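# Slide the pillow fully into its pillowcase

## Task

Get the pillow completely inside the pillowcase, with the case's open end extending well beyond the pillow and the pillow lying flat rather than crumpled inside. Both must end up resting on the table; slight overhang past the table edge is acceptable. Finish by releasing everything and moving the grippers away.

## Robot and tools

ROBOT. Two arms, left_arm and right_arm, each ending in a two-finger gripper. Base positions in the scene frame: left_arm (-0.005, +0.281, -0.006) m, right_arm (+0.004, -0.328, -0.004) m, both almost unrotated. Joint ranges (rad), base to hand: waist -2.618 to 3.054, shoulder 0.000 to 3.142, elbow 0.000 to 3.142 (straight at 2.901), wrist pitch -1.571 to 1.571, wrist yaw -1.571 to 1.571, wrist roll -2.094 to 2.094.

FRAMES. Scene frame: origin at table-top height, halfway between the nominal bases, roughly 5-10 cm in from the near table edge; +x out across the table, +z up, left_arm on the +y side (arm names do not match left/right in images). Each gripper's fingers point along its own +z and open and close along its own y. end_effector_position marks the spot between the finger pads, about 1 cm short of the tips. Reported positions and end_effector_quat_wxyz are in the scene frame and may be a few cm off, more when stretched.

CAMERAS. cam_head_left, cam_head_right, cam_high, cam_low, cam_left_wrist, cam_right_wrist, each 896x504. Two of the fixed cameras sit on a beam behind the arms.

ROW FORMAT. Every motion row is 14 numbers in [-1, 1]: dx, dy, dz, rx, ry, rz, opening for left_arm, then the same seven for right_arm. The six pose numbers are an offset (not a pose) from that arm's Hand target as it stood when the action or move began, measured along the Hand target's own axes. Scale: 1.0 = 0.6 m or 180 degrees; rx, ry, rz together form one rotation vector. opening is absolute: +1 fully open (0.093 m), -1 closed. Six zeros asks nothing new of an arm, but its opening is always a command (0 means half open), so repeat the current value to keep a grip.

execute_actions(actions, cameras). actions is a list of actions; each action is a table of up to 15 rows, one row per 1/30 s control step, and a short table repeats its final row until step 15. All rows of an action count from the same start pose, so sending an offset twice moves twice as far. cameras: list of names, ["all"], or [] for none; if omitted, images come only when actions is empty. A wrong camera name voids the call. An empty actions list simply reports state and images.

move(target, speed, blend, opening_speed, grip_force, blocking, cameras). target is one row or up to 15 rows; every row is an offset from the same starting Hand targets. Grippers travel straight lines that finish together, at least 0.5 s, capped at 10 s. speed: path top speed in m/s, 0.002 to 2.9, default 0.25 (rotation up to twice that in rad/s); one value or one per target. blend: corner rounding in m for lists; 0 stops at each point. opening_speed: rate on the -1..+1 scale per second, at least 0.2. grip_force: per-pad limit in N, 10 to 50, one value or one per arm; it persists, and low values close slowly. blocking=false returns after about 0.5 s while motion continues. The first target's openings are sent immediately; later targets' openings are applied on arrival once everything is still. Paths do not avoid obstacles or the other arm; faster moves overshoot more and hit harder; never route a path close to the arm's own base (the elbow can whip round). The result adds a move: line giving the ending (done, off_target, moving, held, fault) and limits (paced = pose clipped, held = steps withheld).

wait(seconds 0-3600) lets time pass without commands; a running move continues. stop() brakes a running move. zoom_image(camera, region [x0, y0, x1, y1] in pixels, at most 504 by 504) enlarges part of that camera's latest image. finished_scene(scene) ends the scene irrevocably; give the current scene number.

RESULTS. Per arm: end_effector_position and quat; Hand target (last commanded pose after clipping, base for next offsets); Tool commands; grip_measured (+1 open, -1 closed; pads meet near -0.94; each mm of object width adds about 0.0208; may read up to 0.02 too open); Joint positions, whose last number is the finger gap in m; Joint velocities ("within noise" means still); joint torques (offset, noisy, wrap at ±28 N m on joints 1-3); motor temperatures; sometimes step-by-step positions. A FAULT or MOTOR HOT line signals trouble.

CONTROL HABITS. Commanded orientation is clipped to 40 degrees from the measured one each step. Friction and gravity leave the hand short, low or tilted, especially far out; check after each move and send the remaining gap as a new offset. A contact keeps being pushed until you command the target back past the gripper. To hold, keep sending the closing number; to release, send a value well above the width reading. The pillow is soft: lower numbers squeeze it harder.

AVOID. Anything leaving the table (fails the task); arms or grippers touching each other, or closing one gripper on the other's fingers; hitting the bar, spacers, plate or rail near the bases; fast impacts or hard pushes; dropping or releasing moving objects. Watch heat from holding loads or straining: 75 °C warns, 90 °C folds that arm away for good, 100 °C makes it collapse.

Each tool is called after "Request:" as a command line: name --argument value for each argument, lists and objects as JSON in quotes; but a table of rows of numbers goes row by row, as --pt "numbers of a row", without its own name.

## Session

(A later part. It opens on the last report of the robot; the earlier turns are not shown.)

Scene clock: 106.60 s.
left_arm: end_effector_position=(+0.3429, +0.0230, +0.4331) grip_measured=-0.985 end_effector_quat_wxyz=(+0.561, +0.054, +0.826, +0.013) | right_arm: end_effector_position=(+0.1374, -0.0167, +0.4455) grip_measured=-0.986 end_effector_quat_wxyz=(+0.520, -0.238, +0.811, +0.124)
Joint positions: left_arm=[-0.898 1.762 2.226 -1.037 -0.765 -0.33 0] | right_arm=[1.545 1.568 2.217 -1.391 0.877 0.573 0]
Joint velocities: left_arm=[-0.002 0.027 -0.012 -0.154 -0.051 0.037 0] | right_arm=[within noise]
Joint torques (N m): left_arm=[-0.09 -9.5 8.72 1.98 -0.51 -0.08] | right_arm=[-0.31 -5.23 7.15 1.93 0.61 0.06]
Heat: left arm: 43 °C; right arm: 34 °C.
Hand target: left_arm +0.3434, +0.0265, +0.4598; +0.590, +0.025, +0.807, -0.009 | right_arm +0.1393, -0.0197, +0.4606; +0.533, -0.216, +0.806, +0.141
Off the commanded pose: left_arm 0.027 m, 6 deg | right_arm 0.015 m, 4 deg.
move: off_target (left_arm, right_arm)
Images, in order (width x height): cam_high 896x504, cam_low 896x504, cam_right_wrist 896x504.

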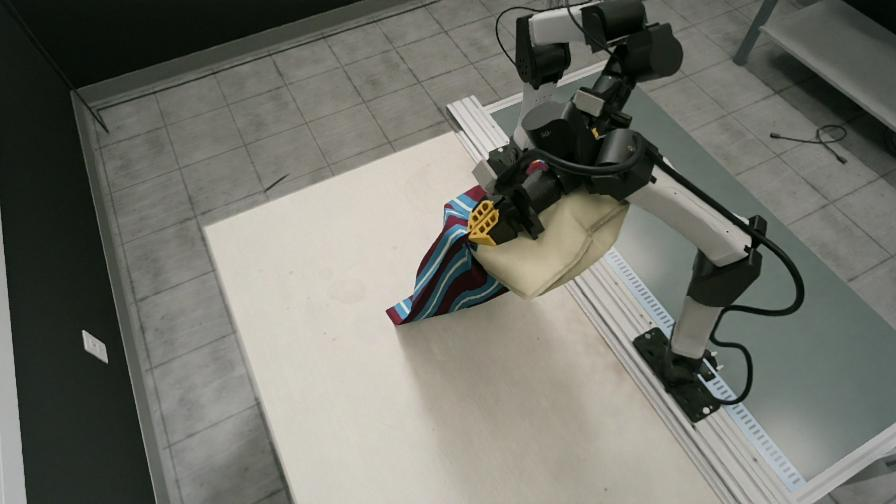

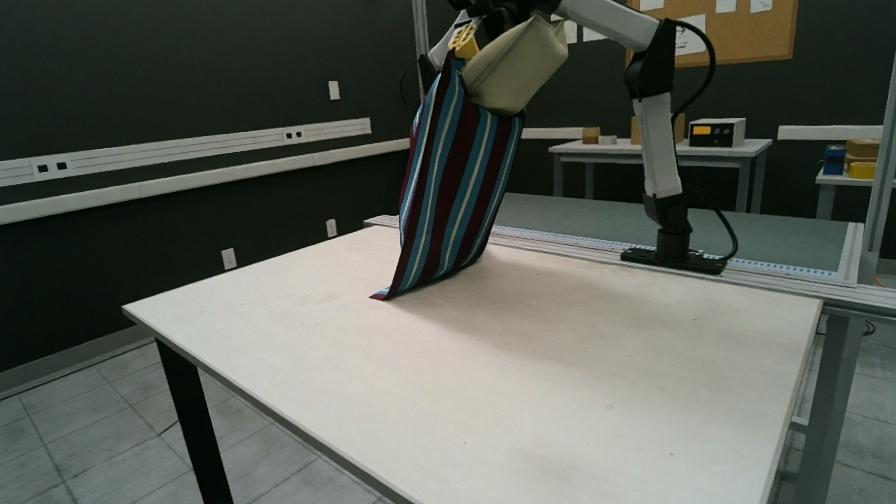

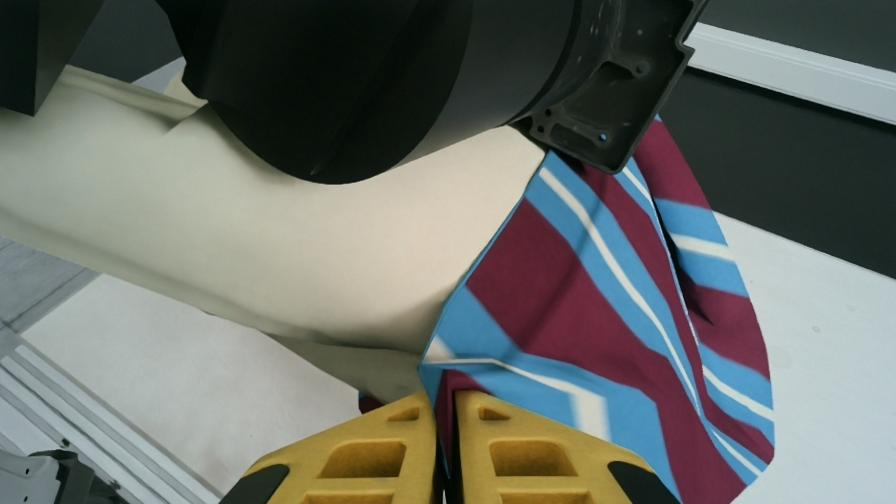

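Request:
move --target '[0.013,0.142,0.013,0.079,0,0.025,-1,-0.059,-0.303,0.182,0,0,0,-1]' --speed 0.12 --cameras '["all"]'

Scene clock: 118.63 s.
left_arm: end_effector_position=(+0.3531, +0.1037, +0.4176) grip_measured=-0.985 end_effector_quat_wxyz=(+0.534, +0.144, +0.830, -0.076) | right_arm: end_effector_position=(+0.3222, -0.1197, +0.4309) grip_measured=-0.986 end_effector_quat_wxyz=(+0.500, -0.223, +0.826, +0.135)
Joint positions: left_arm=[-0.536 1.45 1.826 -0.84 -0.193 -0.071 0] | right_arm=[0.591 1.432 1.942 -0.997 0.052 0.038 0]
Joint torques (N m): left_arm=[1.09 -9.66 6.5 2.47 -0.09 0.08] | right_arm=[-1.46 -5.12 6.41 2.93 0.04 -0.14]
Heat: left arm: 41 °C; right arm: 34 °C.
Hand target: left_arm +0.3528, +0.1115, +0.4513; +0.582, +0.129, +0.798, -0.086 | right_arm +0.3292, -0.1201, +0.4507; +0.533, -0.216, +0.806, +0.141
Off the commanded pose: left_arm 0.035 m, 7 deg | right_arm 0.021 m, 5 deg.
move: off_target (left_arm, right_arm)

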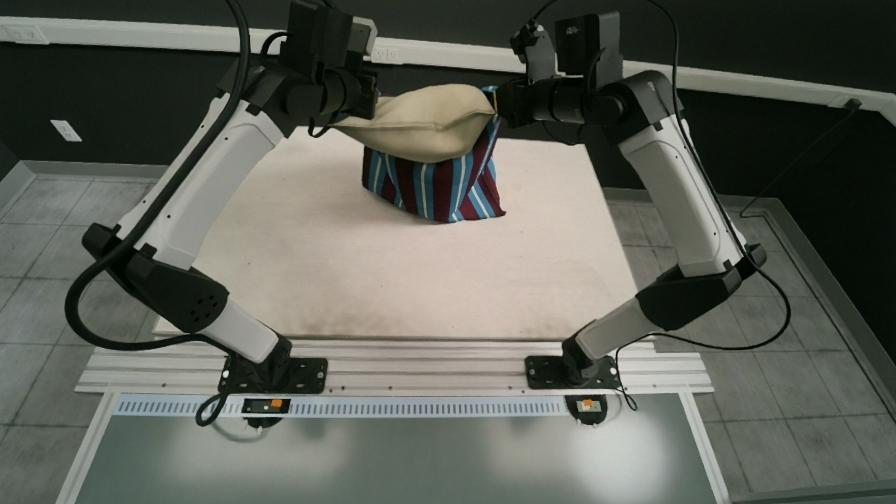

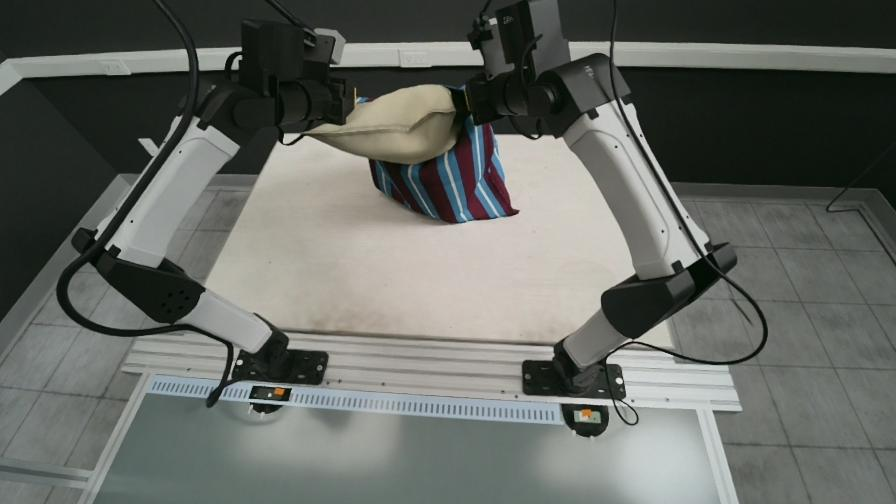

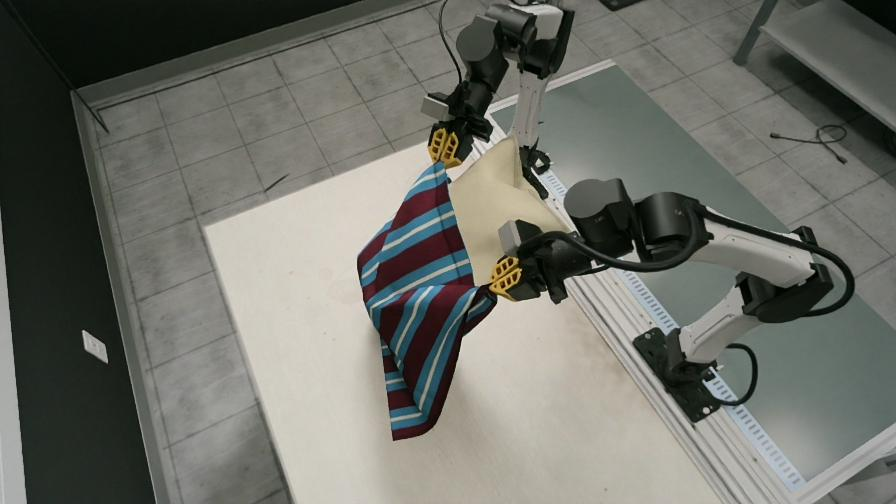

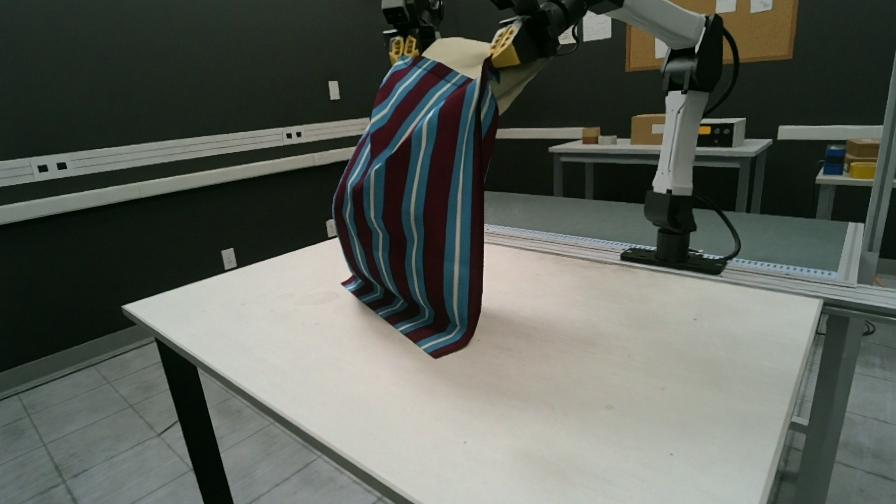

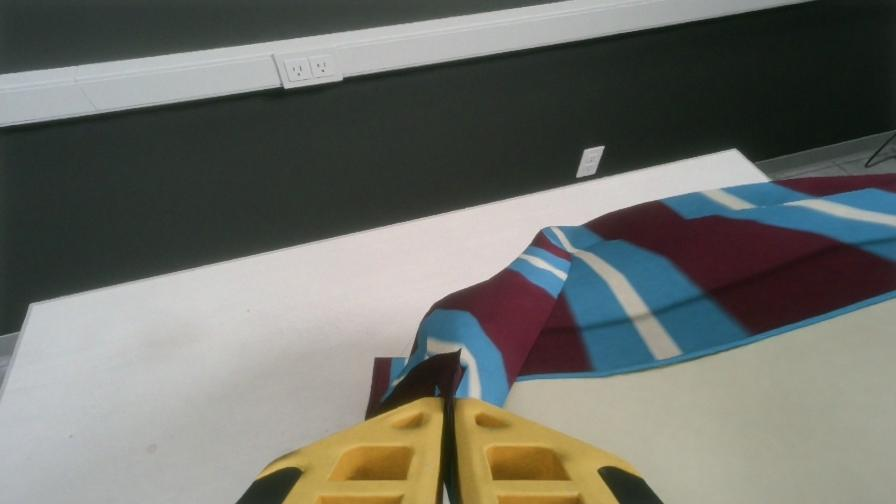

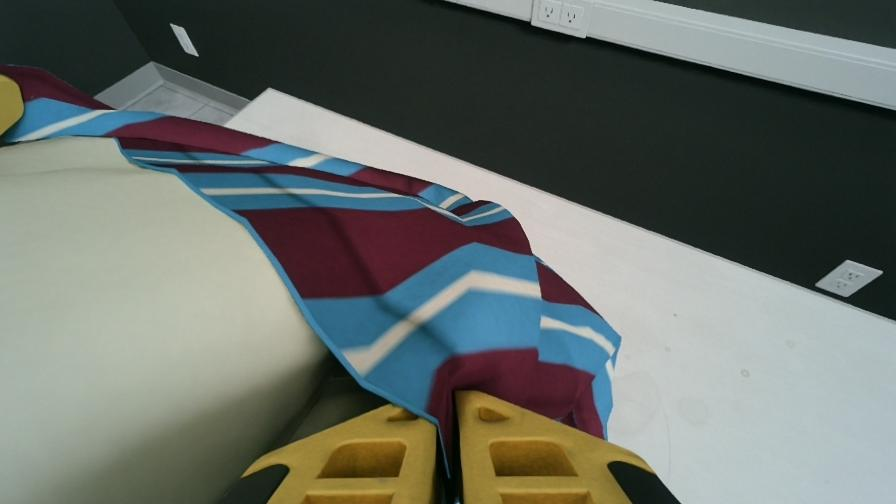

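Request:
move --pt "0.073 -0.053 -0.167 0 0 0 -1 0.078 0.091 -0.138 0 0 0 -1" --pt "0.18 -0.032 -0.065 0 0 0 -1 0.178 0.058 -0.033 0 0 0 -1" --pt "0.073 -0.053 -0.167 0 0 0 -1 0.078 0.091 -0.138 0 0 0 -1" --pt "0.18 -0.032 -0.065 0 0 0 -1 0.178 0.058 -0.033 0 0 0 -1" --pt "0.073 -0.053 -0.167 0 0 0 -1 0.078 0.091 -0.138 0 0 0 -1" --pt "0.18 -0.032 -0.065 0 0 0 -1 0.178 0.058 -0.033 0 0 0 -1" --pt "0.073 -0.053 -0.167 0 0 0 -1 0.078 0.091 -0.138 0 0 0 -1" --speed '[0.15,0.2,0.6,0.2,0.6,0.2,0.6]' --blend '[0.01,0.01,0.005,0.01,0.005,0.01,0]' --cameras '["cam_head_left","cam_low","cam_high","cam_right_wrist"]'

Scene clock: 126.70 s.
left_arm: end_effector_position=(+0.2376, +0.1107, +0.4114) grip_measured=-0.985 end_effector_quat_wxyz=(+0.545, +0.158, +0.820, -0.073) | right_arm: end_effector_position=(+0.2198, -0.1155, +0.4194) grip_measured=-0.986 end_effector_quat_wxyz=(+0.507, -0.236, +0.818, +0.132)
Joint positions: left_arm=[-0.857 1.124 1.592 -0.954 -0.475 -0.186 0] | right_arm=[0.97 1.176 1.723 -1.059 0.381 0.19 0]
Joint torques (N m): left_arm=[-0.64 -3.59 8.62 2.25 -0.59 -0.09] | right_arm=[0.09 -3.25 7.8 2.46 0.49 0.07]
Motor temperatures (°C): left_arm=[24 40 34 31 26 25 24] | right_arm=[23 32 34 36 25 27 26]
Heat: left arm: 40 °C; right arm: 36 °C.
Hand target: left_arm +0.2395, +0.1147, +0.4400; +0.582, +0.129, +0.798, -0.086 | right_arm +0.2200, -0.1200, +0.4401; +0.533, -0.216, +0.806, +0.141
Off the commanded pose: left_arm 0.029 m, 6 deg | right_arm 0.021 m, 4 deg.
move: off_target (left_arm, right_arm)
Images, in order (width x height): cam_head_left 896x504, cam_high 896x504, cam_low 896x504, cam_right_wrist 896x504.

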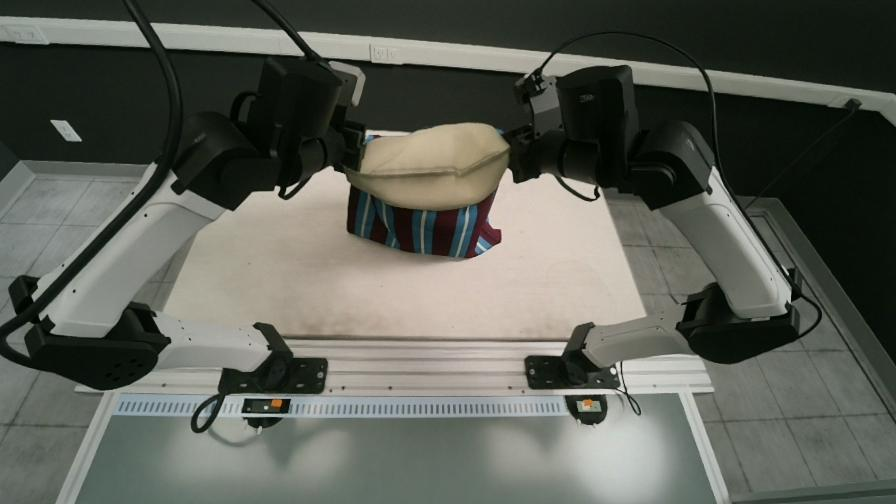

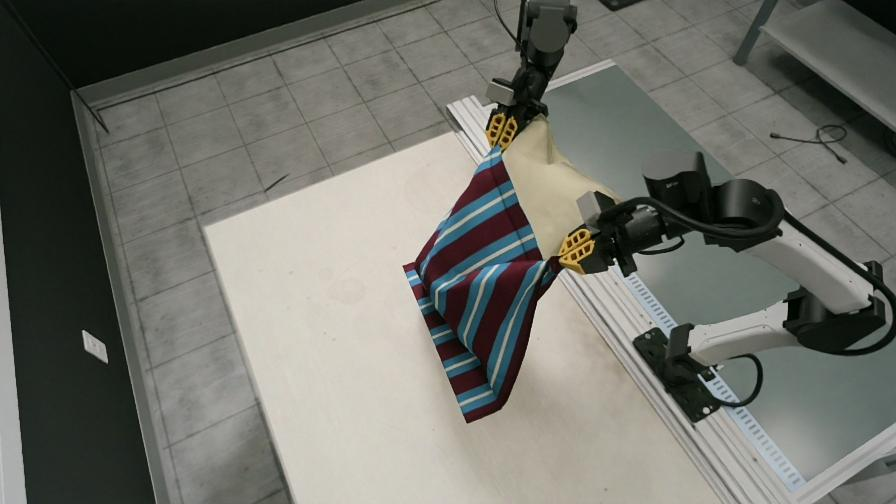

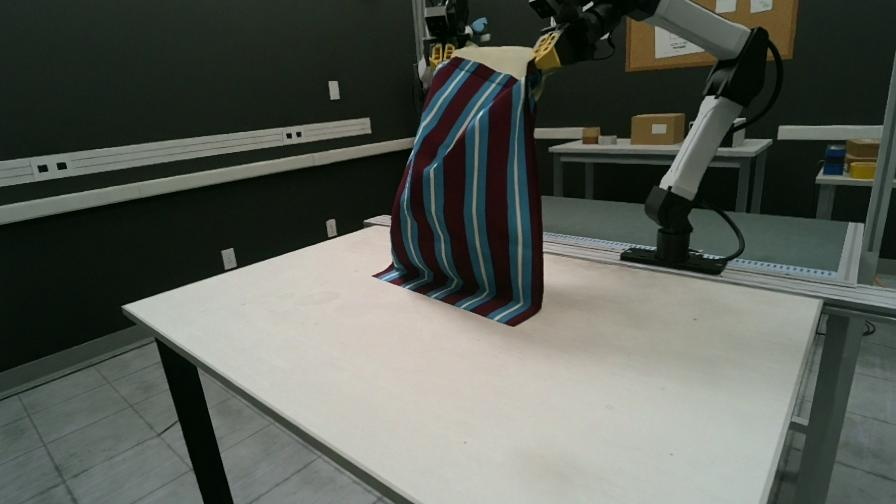

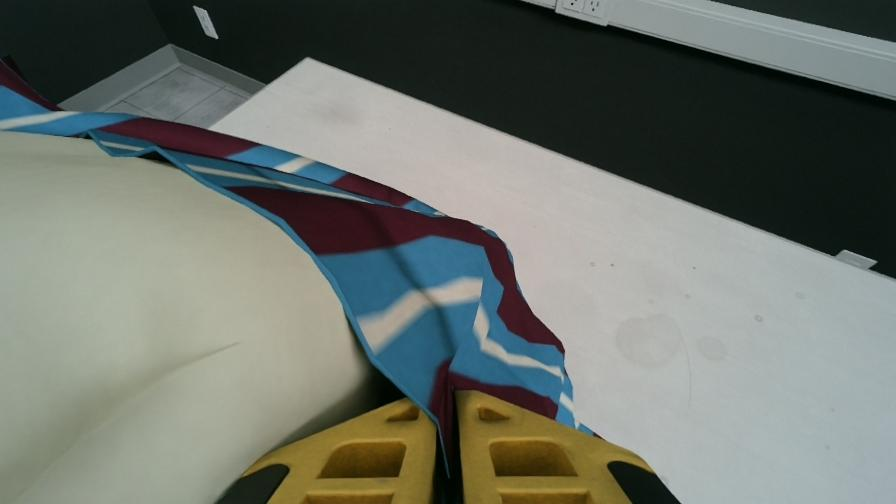

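Request:
move --pt "-0.028 0.113 0.358 0 0.05 0 -1 -0.047 -0.183 0.325 0 0.05 0 -1" --pt "0.258 0.129 0.5 0 0.14 0 -1 0.227 -0.208 0.488 0 0.12 0 -1" --pt "0.589 0.031 0.291 0 0.25 0 -1 0.564 -0.05 0.333 0 0.22 0 -1" --speed '[0.25,0.2,0.12]' --blend '[0.03,0.03,0]' --cameras '["cam_head_left","cam_low","cam_high","cam_right_wrist"]'

Scene clock: 139.50 s.
left_arm: end_effector_position=(+0.3010, +0.1211, +0.0432) grip_measured=-0.985 end_effector_quat_wxyz=(+0.219, +0.154, +0.963, -0.029) | right_arm: end_effector_position=(+0.2802, -0.1213, +0.0464) grip_measured=-0.986 end_effector_quat_wxyz=(+0.219, -0.255, +0.940, +0.060)
Joint positions: left_arm=[-0.53 1.589 0.877 -0.447 -0.091 -0.189 0] | right_arm=[0.665 1.543 0.853 -0.43 0.049 0.126 0]
Joint torques (N m): left_arm=[-0.8 -9.59 5.29 1.06 -0.17 -0.04] | right_arm=[0.12 -7.64 5.05 1.44 0.22 0.08]
Heat: left arm: 38 °C; right arm: 36 °C.
Hand target: left_arm +0.3014, +0.1200, +0.0503; +0.232, +0.152, +0.960, -0.030 | right_arm +0.2797, -0.1214, +0.0504; +0.228, -0.251, +0.939, +0.060
Off the commanded pose: left_arm 0.007 m, 2 deg | right_arm 0.004 m, 1 deg.
move: done
Images, in order (width x height): cam_head_left 896x504, cam_high 896x504, cam_low 896x504, cam_right_wrist 896x504.

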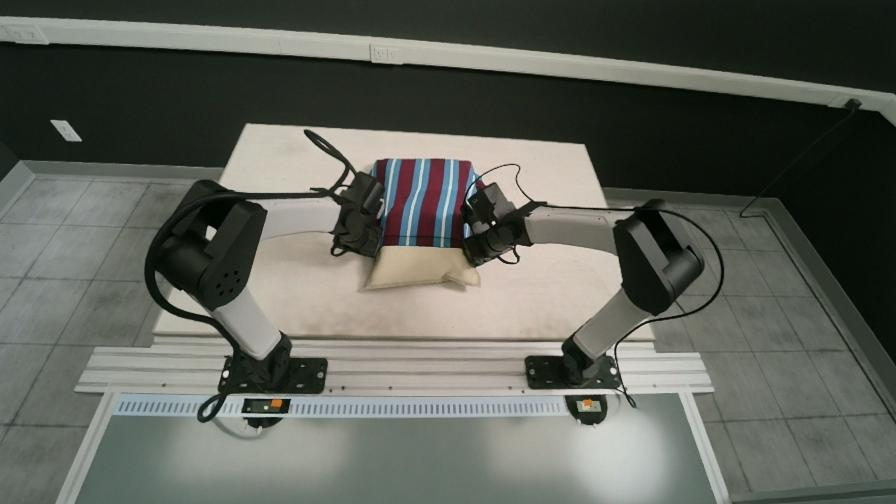

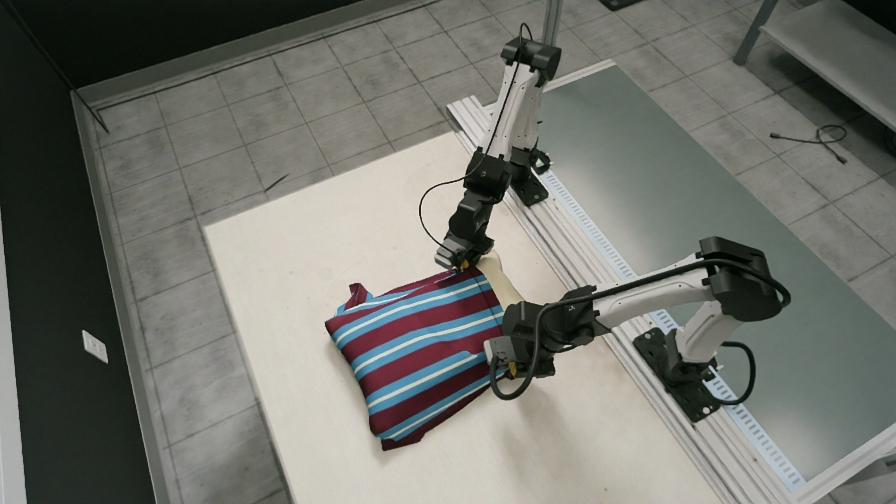

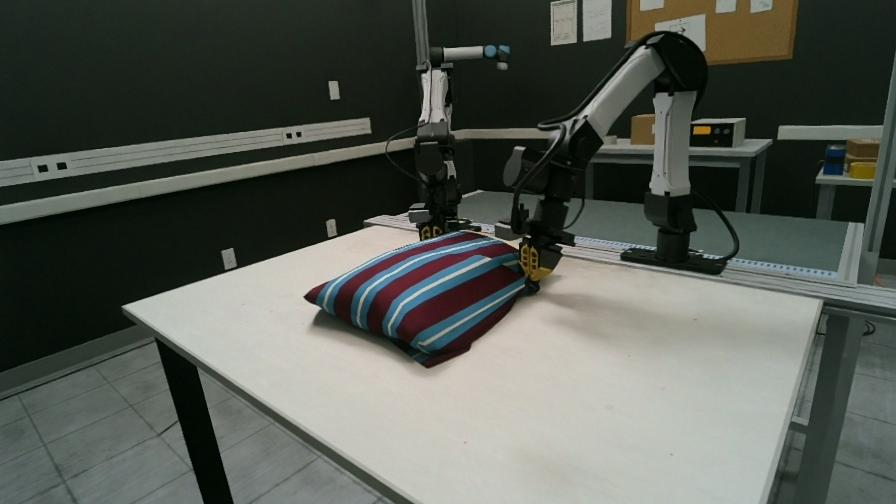

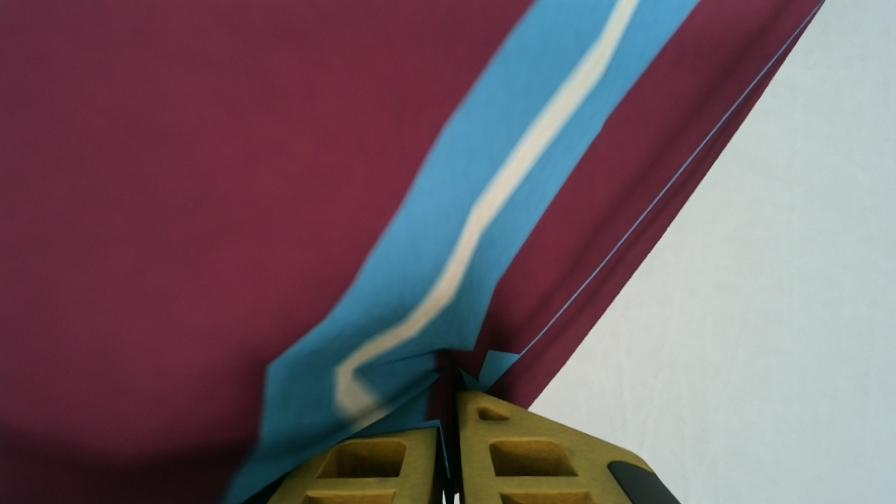

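Request:
move --pt "-0.361 0.021 -0.564 0 -0.25 0 -1 -0.356 -0.033 -0.566 0 -0.22 0 -1" --pt "-0.2925 0.021 -0.43 0 -0.25 0 -1 -0.2875 -0.033 -0.433 0 -0.22 0 -1" --pt "-0.361 0.021 -0.564 0 -0.25 0 -1 -0.356 -0.033 -0.566 0 -0.22 0 -1" --pt "-0.2925 0.021 -0.43 0 -0.25 0 -1 -0.2875 -0.033 -0.433 0 -0.22 0 -1" --pt "-0.361 0.021 -0.564 0 -0.25 0 -1 -0.356 -0.033 -0.566 0 -0.22 0 -1" --speed '[0.15,0.2,0.65,0.2,0.65]' --blend '[0.01,0.01,0.005,0.01,0]' --cameras '["cam_head_left","cam_low","cam_right_wrist"]'

Scene clock: 147.50 s.
left_arm: end_effector_position=(+0.3395, +0.1100, +0.4347) grip_measured=-0.985 end_effector_quat_wxyz=(+0.565, +0.138, +0.809, -0.089) | right_arm: end_effector_position=(+0.3179, -0.1168, +0.4439) grip_measured=-0.986 end_effector_quat_wxyz=(+0.527, -0.218, +0.808, +0.147)
Joint positions: left_arm=[-0.538 1.373 1.765 -0.777 -0.192 -0.07 0] | right_arm=[0.608 1.396 1.904 -0.927 0.063 0.047 0]
Joint torques (N m): left_arm=[0.35 -5.35 8.64 1.92 -0.2 0.07] | right_arm=[-0.95 -4.22 7.43 2.2 0.12 -0.15]
Heat: left arm: 37 °C; right arm: 36 °C.
Hand target: left_arm +0.3406, +0.1148, +0.4504; +0.582, +0.129, +0.798, -0.086 | right_arm +0.3186, -0.1207, +0.4502; +0.533, -0.216, +0.806, +0.141
Off the commanded pose: left_arm 0.016 m, 3 deg | right_arm 0.007 m, 1 deg.
move: off_target (left_arm)

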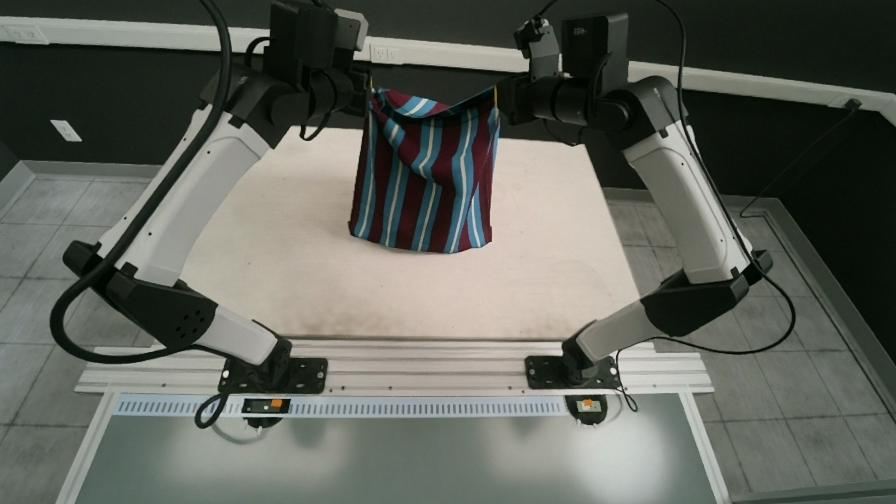

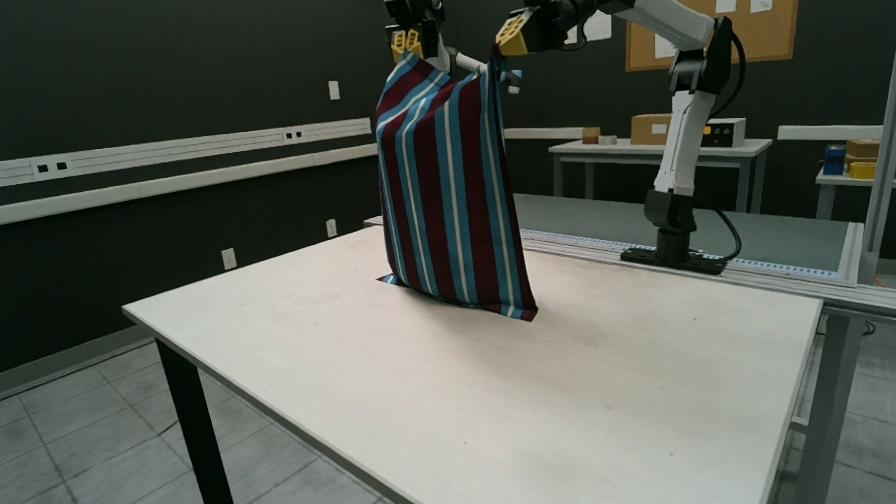

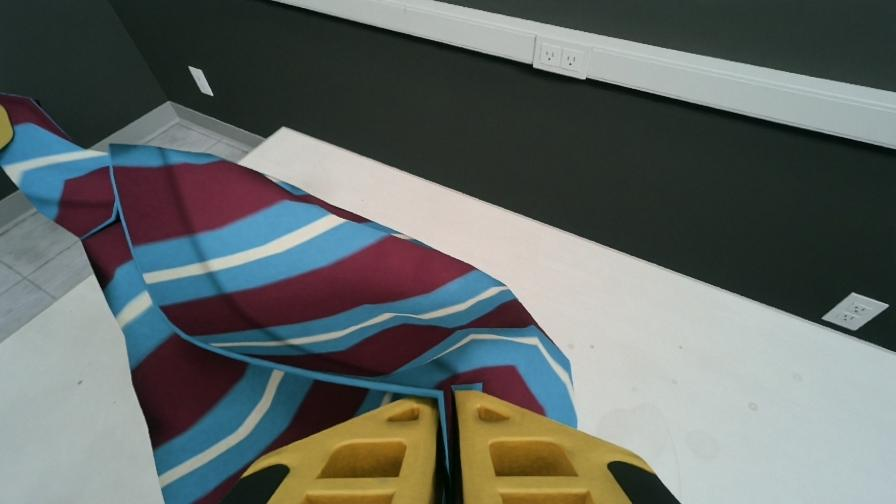

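Request:
move --pt "0.057 0.057 0.202 0 0.05 0 -1 0.034 -0.108 0.218 0 0.05 0 -1" --pt "0.357 0.041 0.25 0 0.14 0 -1 0.327 -0.083 0.295 0 0.12 0 -1" --pt "0.702 -0.027 -0.002 0 0.25 0 -1 0.685 0.067 0.092 0 0.25 0 -1" --speed '[0.2,0.18,0.14]' --blend '[0.03,0.03,0]' --cameras '["cam_head_left","cam_low","cam_high","cam_right_wrist"]'

Scene clock: 154.83 s.
left_arm: end_effector_position=(+0.2209, +0.1365, +0.0548) grip_measured=-0.985 end_effector_quat_wxyz=(+0.244, +0.153, +0.956, -0.046) | right_arm: end_effector_position=(+0.2151, -0.1279, +0.0592) grip_measured=-0.986 end_effector_quat_wxyz=(+0.208, -0.255, +0.942, +0.070)
Joint positions: left_arm=[-0.657 1.206 0.602 -0.506 -0.136 -0.305 0] | right_arm=[0.803 1.314 0.725 -0.551 0.081 0.26 0]
Joint torques (N m): left_arm=[-0.77 -4.9 5.16 0.73 -0.3 -0.01] | right_arm=[0.01 -5.01 4.6 0.67 0.25 0.07]
Heat: left arm: 36 °C; right arm: 36 °C.
Hand target: left_arm +0.2128, +0.1446, +0.0498; +0.232, +0.152, +0.960, -0.030 | right_arm +0.2032, -0.1419, +0.0504; +0.184, -0.254, +0.948, +0.048
Off the commanded pose: left_arm 0.012 m, 2 deg | right_arm 0.020 m, 4 deg.
move: off_target (left_arm, right_arm)
Images, in order (width x height): cam_head_left 896x504, cam_high 896x504, cam_low 896x504, cam_right_wrist 896x504.

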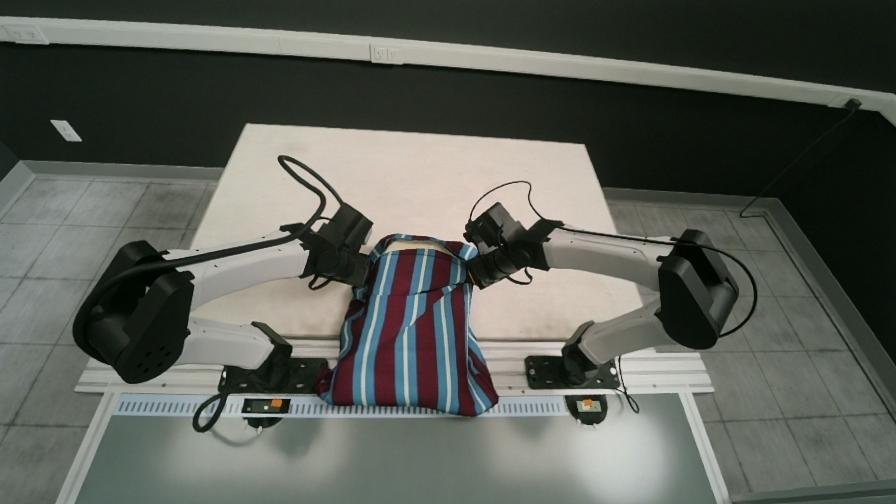

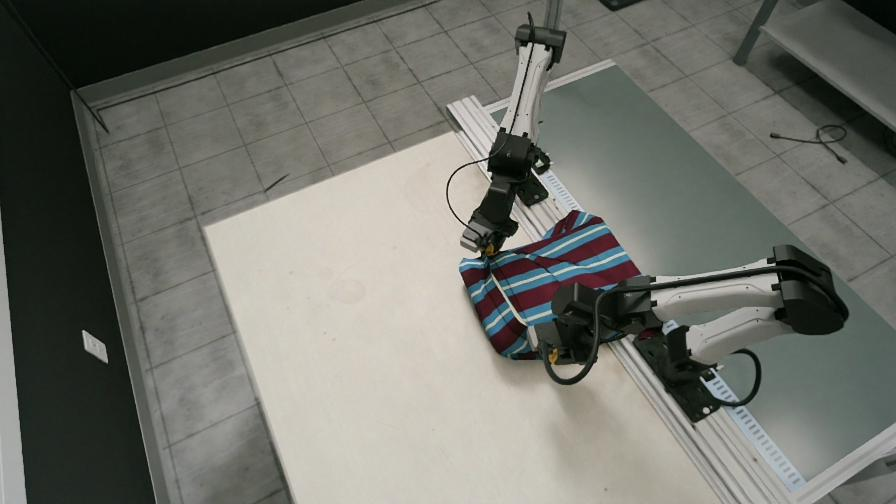

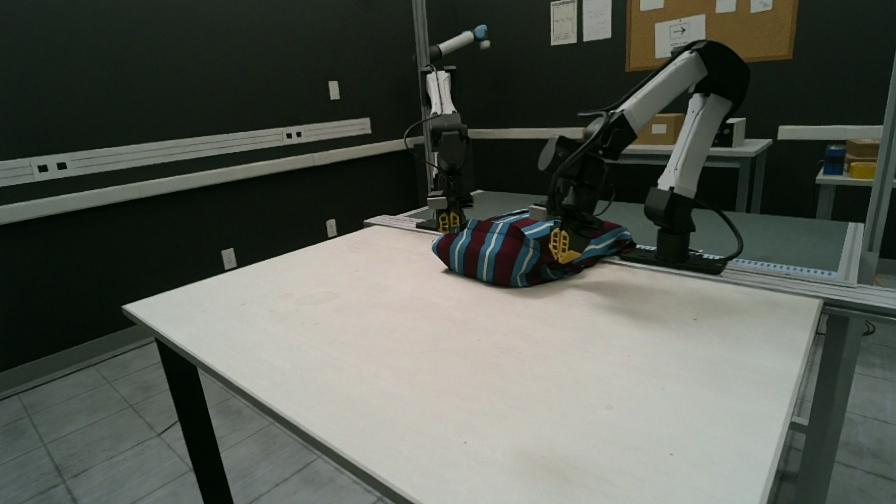

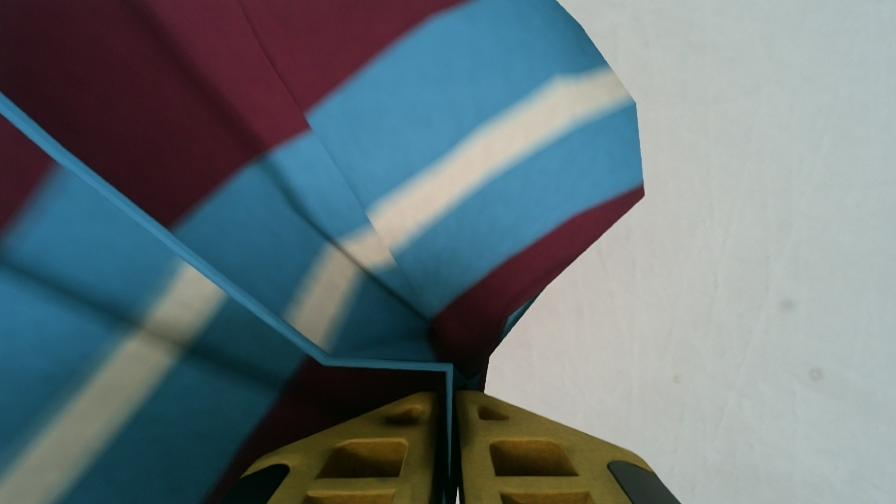

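Request:
move --target '[-0.411,0.141,0.211,0,0,0,-1,-0.39,-0.239,0.157,0,0,0,-1]' --speed 0.13 --cameras '["cam_head_left","cam_low","cam_high","cam_right_wrist"]'

Scene clock: 159.77 s.
left_arm: end_effector_position=(+0.4915, +0.1406, +0.0455) grip_measured=-0.985 end_effector_quat_wxyz=(+0.220, +0.152, +0.963, -0.025) | right_arm: end_effector_position=(+0.4899, -0.1395, +0.0533) grip_measured=-0.986 end_effector_quat_wxyz=(+0.188, -0.252, +0.948, +0.044)
Joint positions: left_arm=[-0.28 2.197 1.687 -0.638 0 0.037 0] | right_arm=[0.349 2.237 1.831 -0.785 -0.061 -0.156 0]
Joint torques (N m): left_arm=[0.61 -11.95 9.09 1.09 0.15 0.06] | right_arm=[-1.01 -10.18 8.23 1.07 -0.13 -0.13]
Heat: left arm: 36 °C; right arm: 35 °C.
Hand target: left_arm +0.5025, +0.1403, +0.0503; +0.232, +0.152, +0.960, -0.030 | right_arm +0.4934, -0.1401, +0.0506; +0.184, -0.254, +0.948, +0.048
Off the commanded pose: left_arm 0.012 m, 2 deg | right_arm 0.004 m, 1 deg.
move: off_target (left_arm)
Images, in order (width x height): cam_head_left 896x504, cam_high 896x504, cam_low 896x504, cam_right_wrist 896x504.

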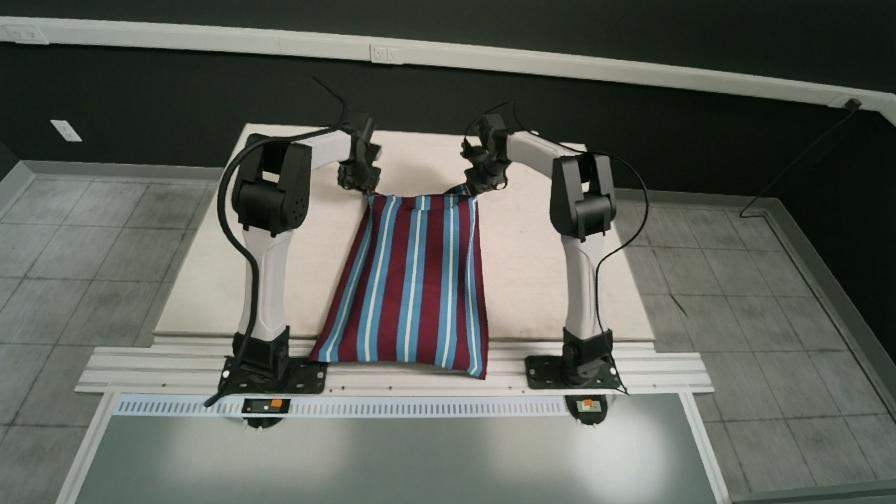

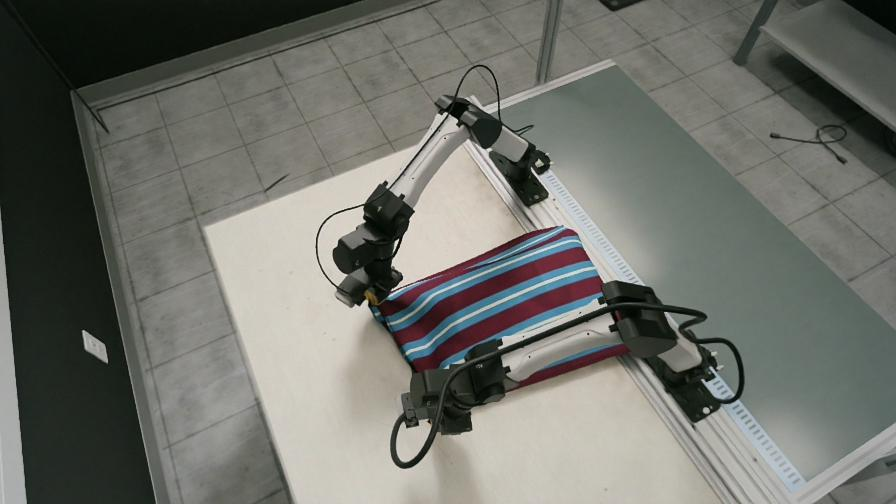

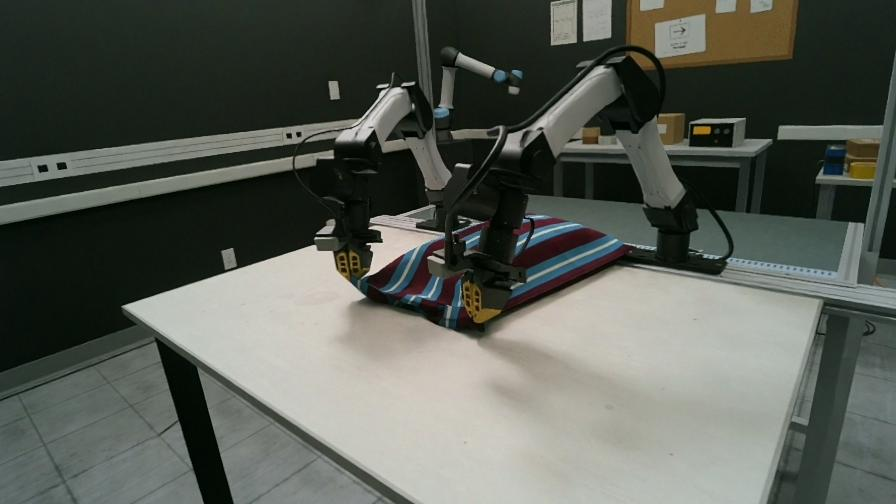

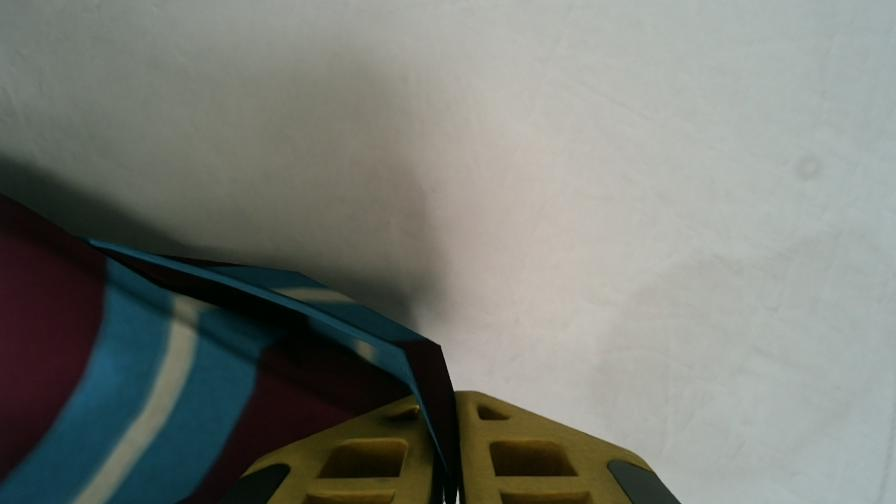

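Request:
move --pt "-0.069 0.031 0.073 0 0 0 -1 -0.068 -0.049 0.063 0 0 0 -1" --pt "-0.069 0.031 0.073 0 0 0 0.3 -0.068 -0.049 0.063 0 0 0 0.3" --pt "-0.114 0.11 -0.185 0 0 0 0.3 -0.076 -0.112 -0.203 0 0 0 0.3" --speed '[0.12,0.12,0.2]' --cameras '["cam_head_left","cam_low","cam_high"]'

Scene clock: 165.73 s.
left_arm: end_effector_position=(+0.5275, +0.1988, +0.1785) grip_measured=+0.299 end_effector_quat_wxyz=(+0.225, +0.149, +0.962, -0.024) | right_arm: end_effector_position=(+0.5243, -0.1997, +0.1864) grip_measured=+0.298 end_effector_quat_wxyz=(+0.204, -0.249, +0.946, +0.041)
Joint positions: left_arm=[-0.141 2.359 2.492 -1.274 0.055 0.159 0.06] | right_arm=[0.205 2.504 2.845 -1.511 -0.109 -0.286 0.06]
Joint torques (N m): left_arm=[0.28 -13.09 8.53 1.02 0.24 0.05] | right_arm=[-0.77 -11 7.02 1.04 -0.19 -0.14]
Heat: left arm: 39 °C; right arm: 35 °C.
Hand target: left_arm +0.5321, +0.1982, +0.1812; +0.232, +0.152, +0.960, -0.030 | right_arm +0.5241, -0.1997, +0.1808; +0.184, -0.254, +0.948, +0.048
Off the commanded pose: left_arm 0.005 m, 1 deg | right_arm 0.006 m, 3 deg.
elbow stopped short (right arm): the move would have taken joint 3 (elbow) straighter than the controller allows.
move: off_target (right_arm)
Images, in order (width x height): cam_head_left 896x504, cam_high 896x504, cam_low 896x504.

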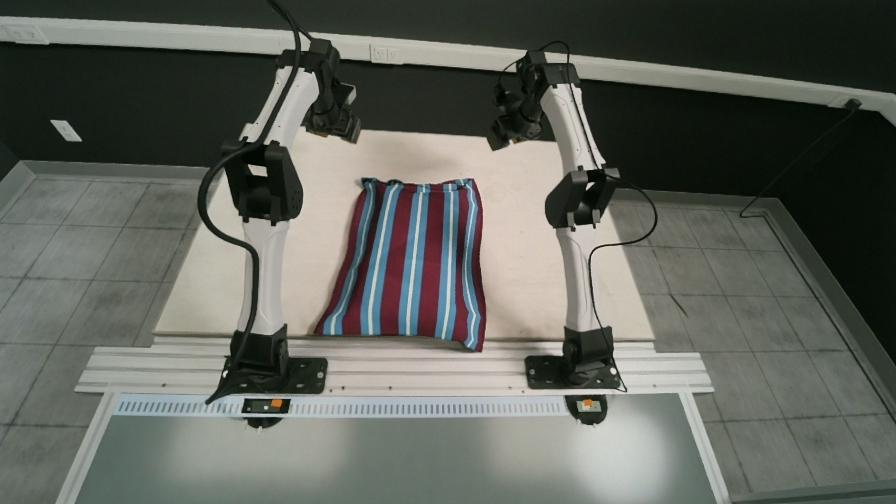

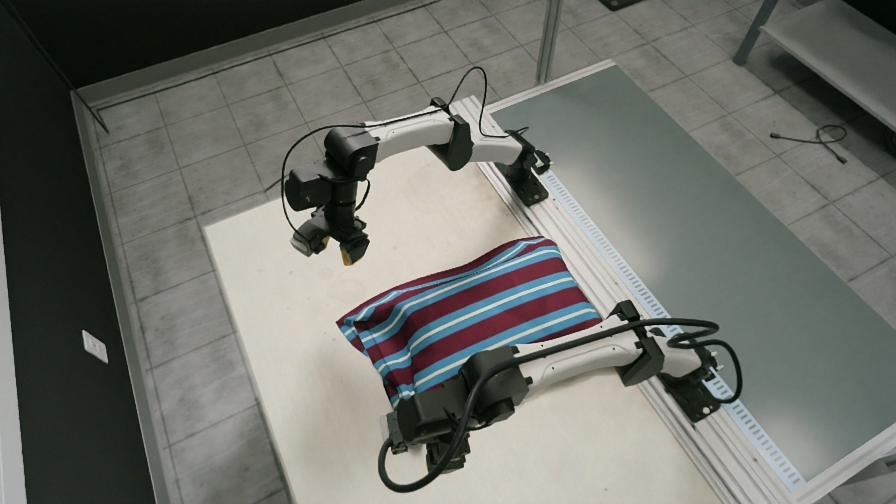

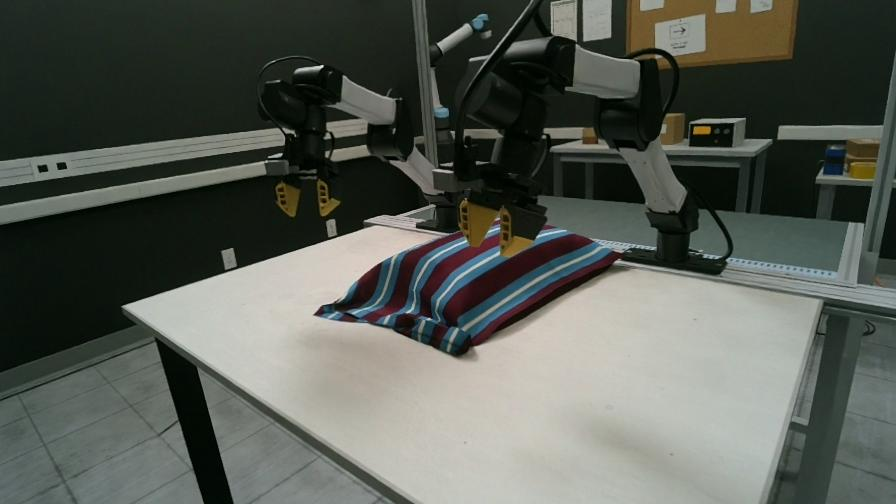

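Request:
zoom_image --camera "cam_low" --region '[300, 220, 520, 370]'

Scaled by 2.291 from the camera's image (finer frame: 1280x720).

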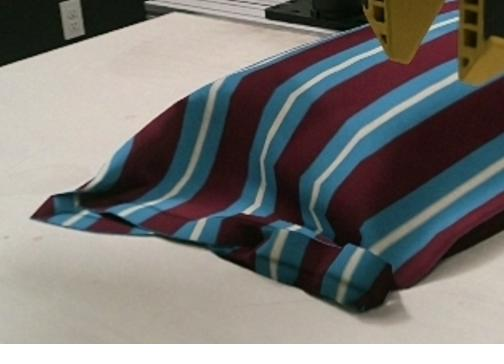

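Request:
finished_scene --scene 2

The scene is finished: the task was done.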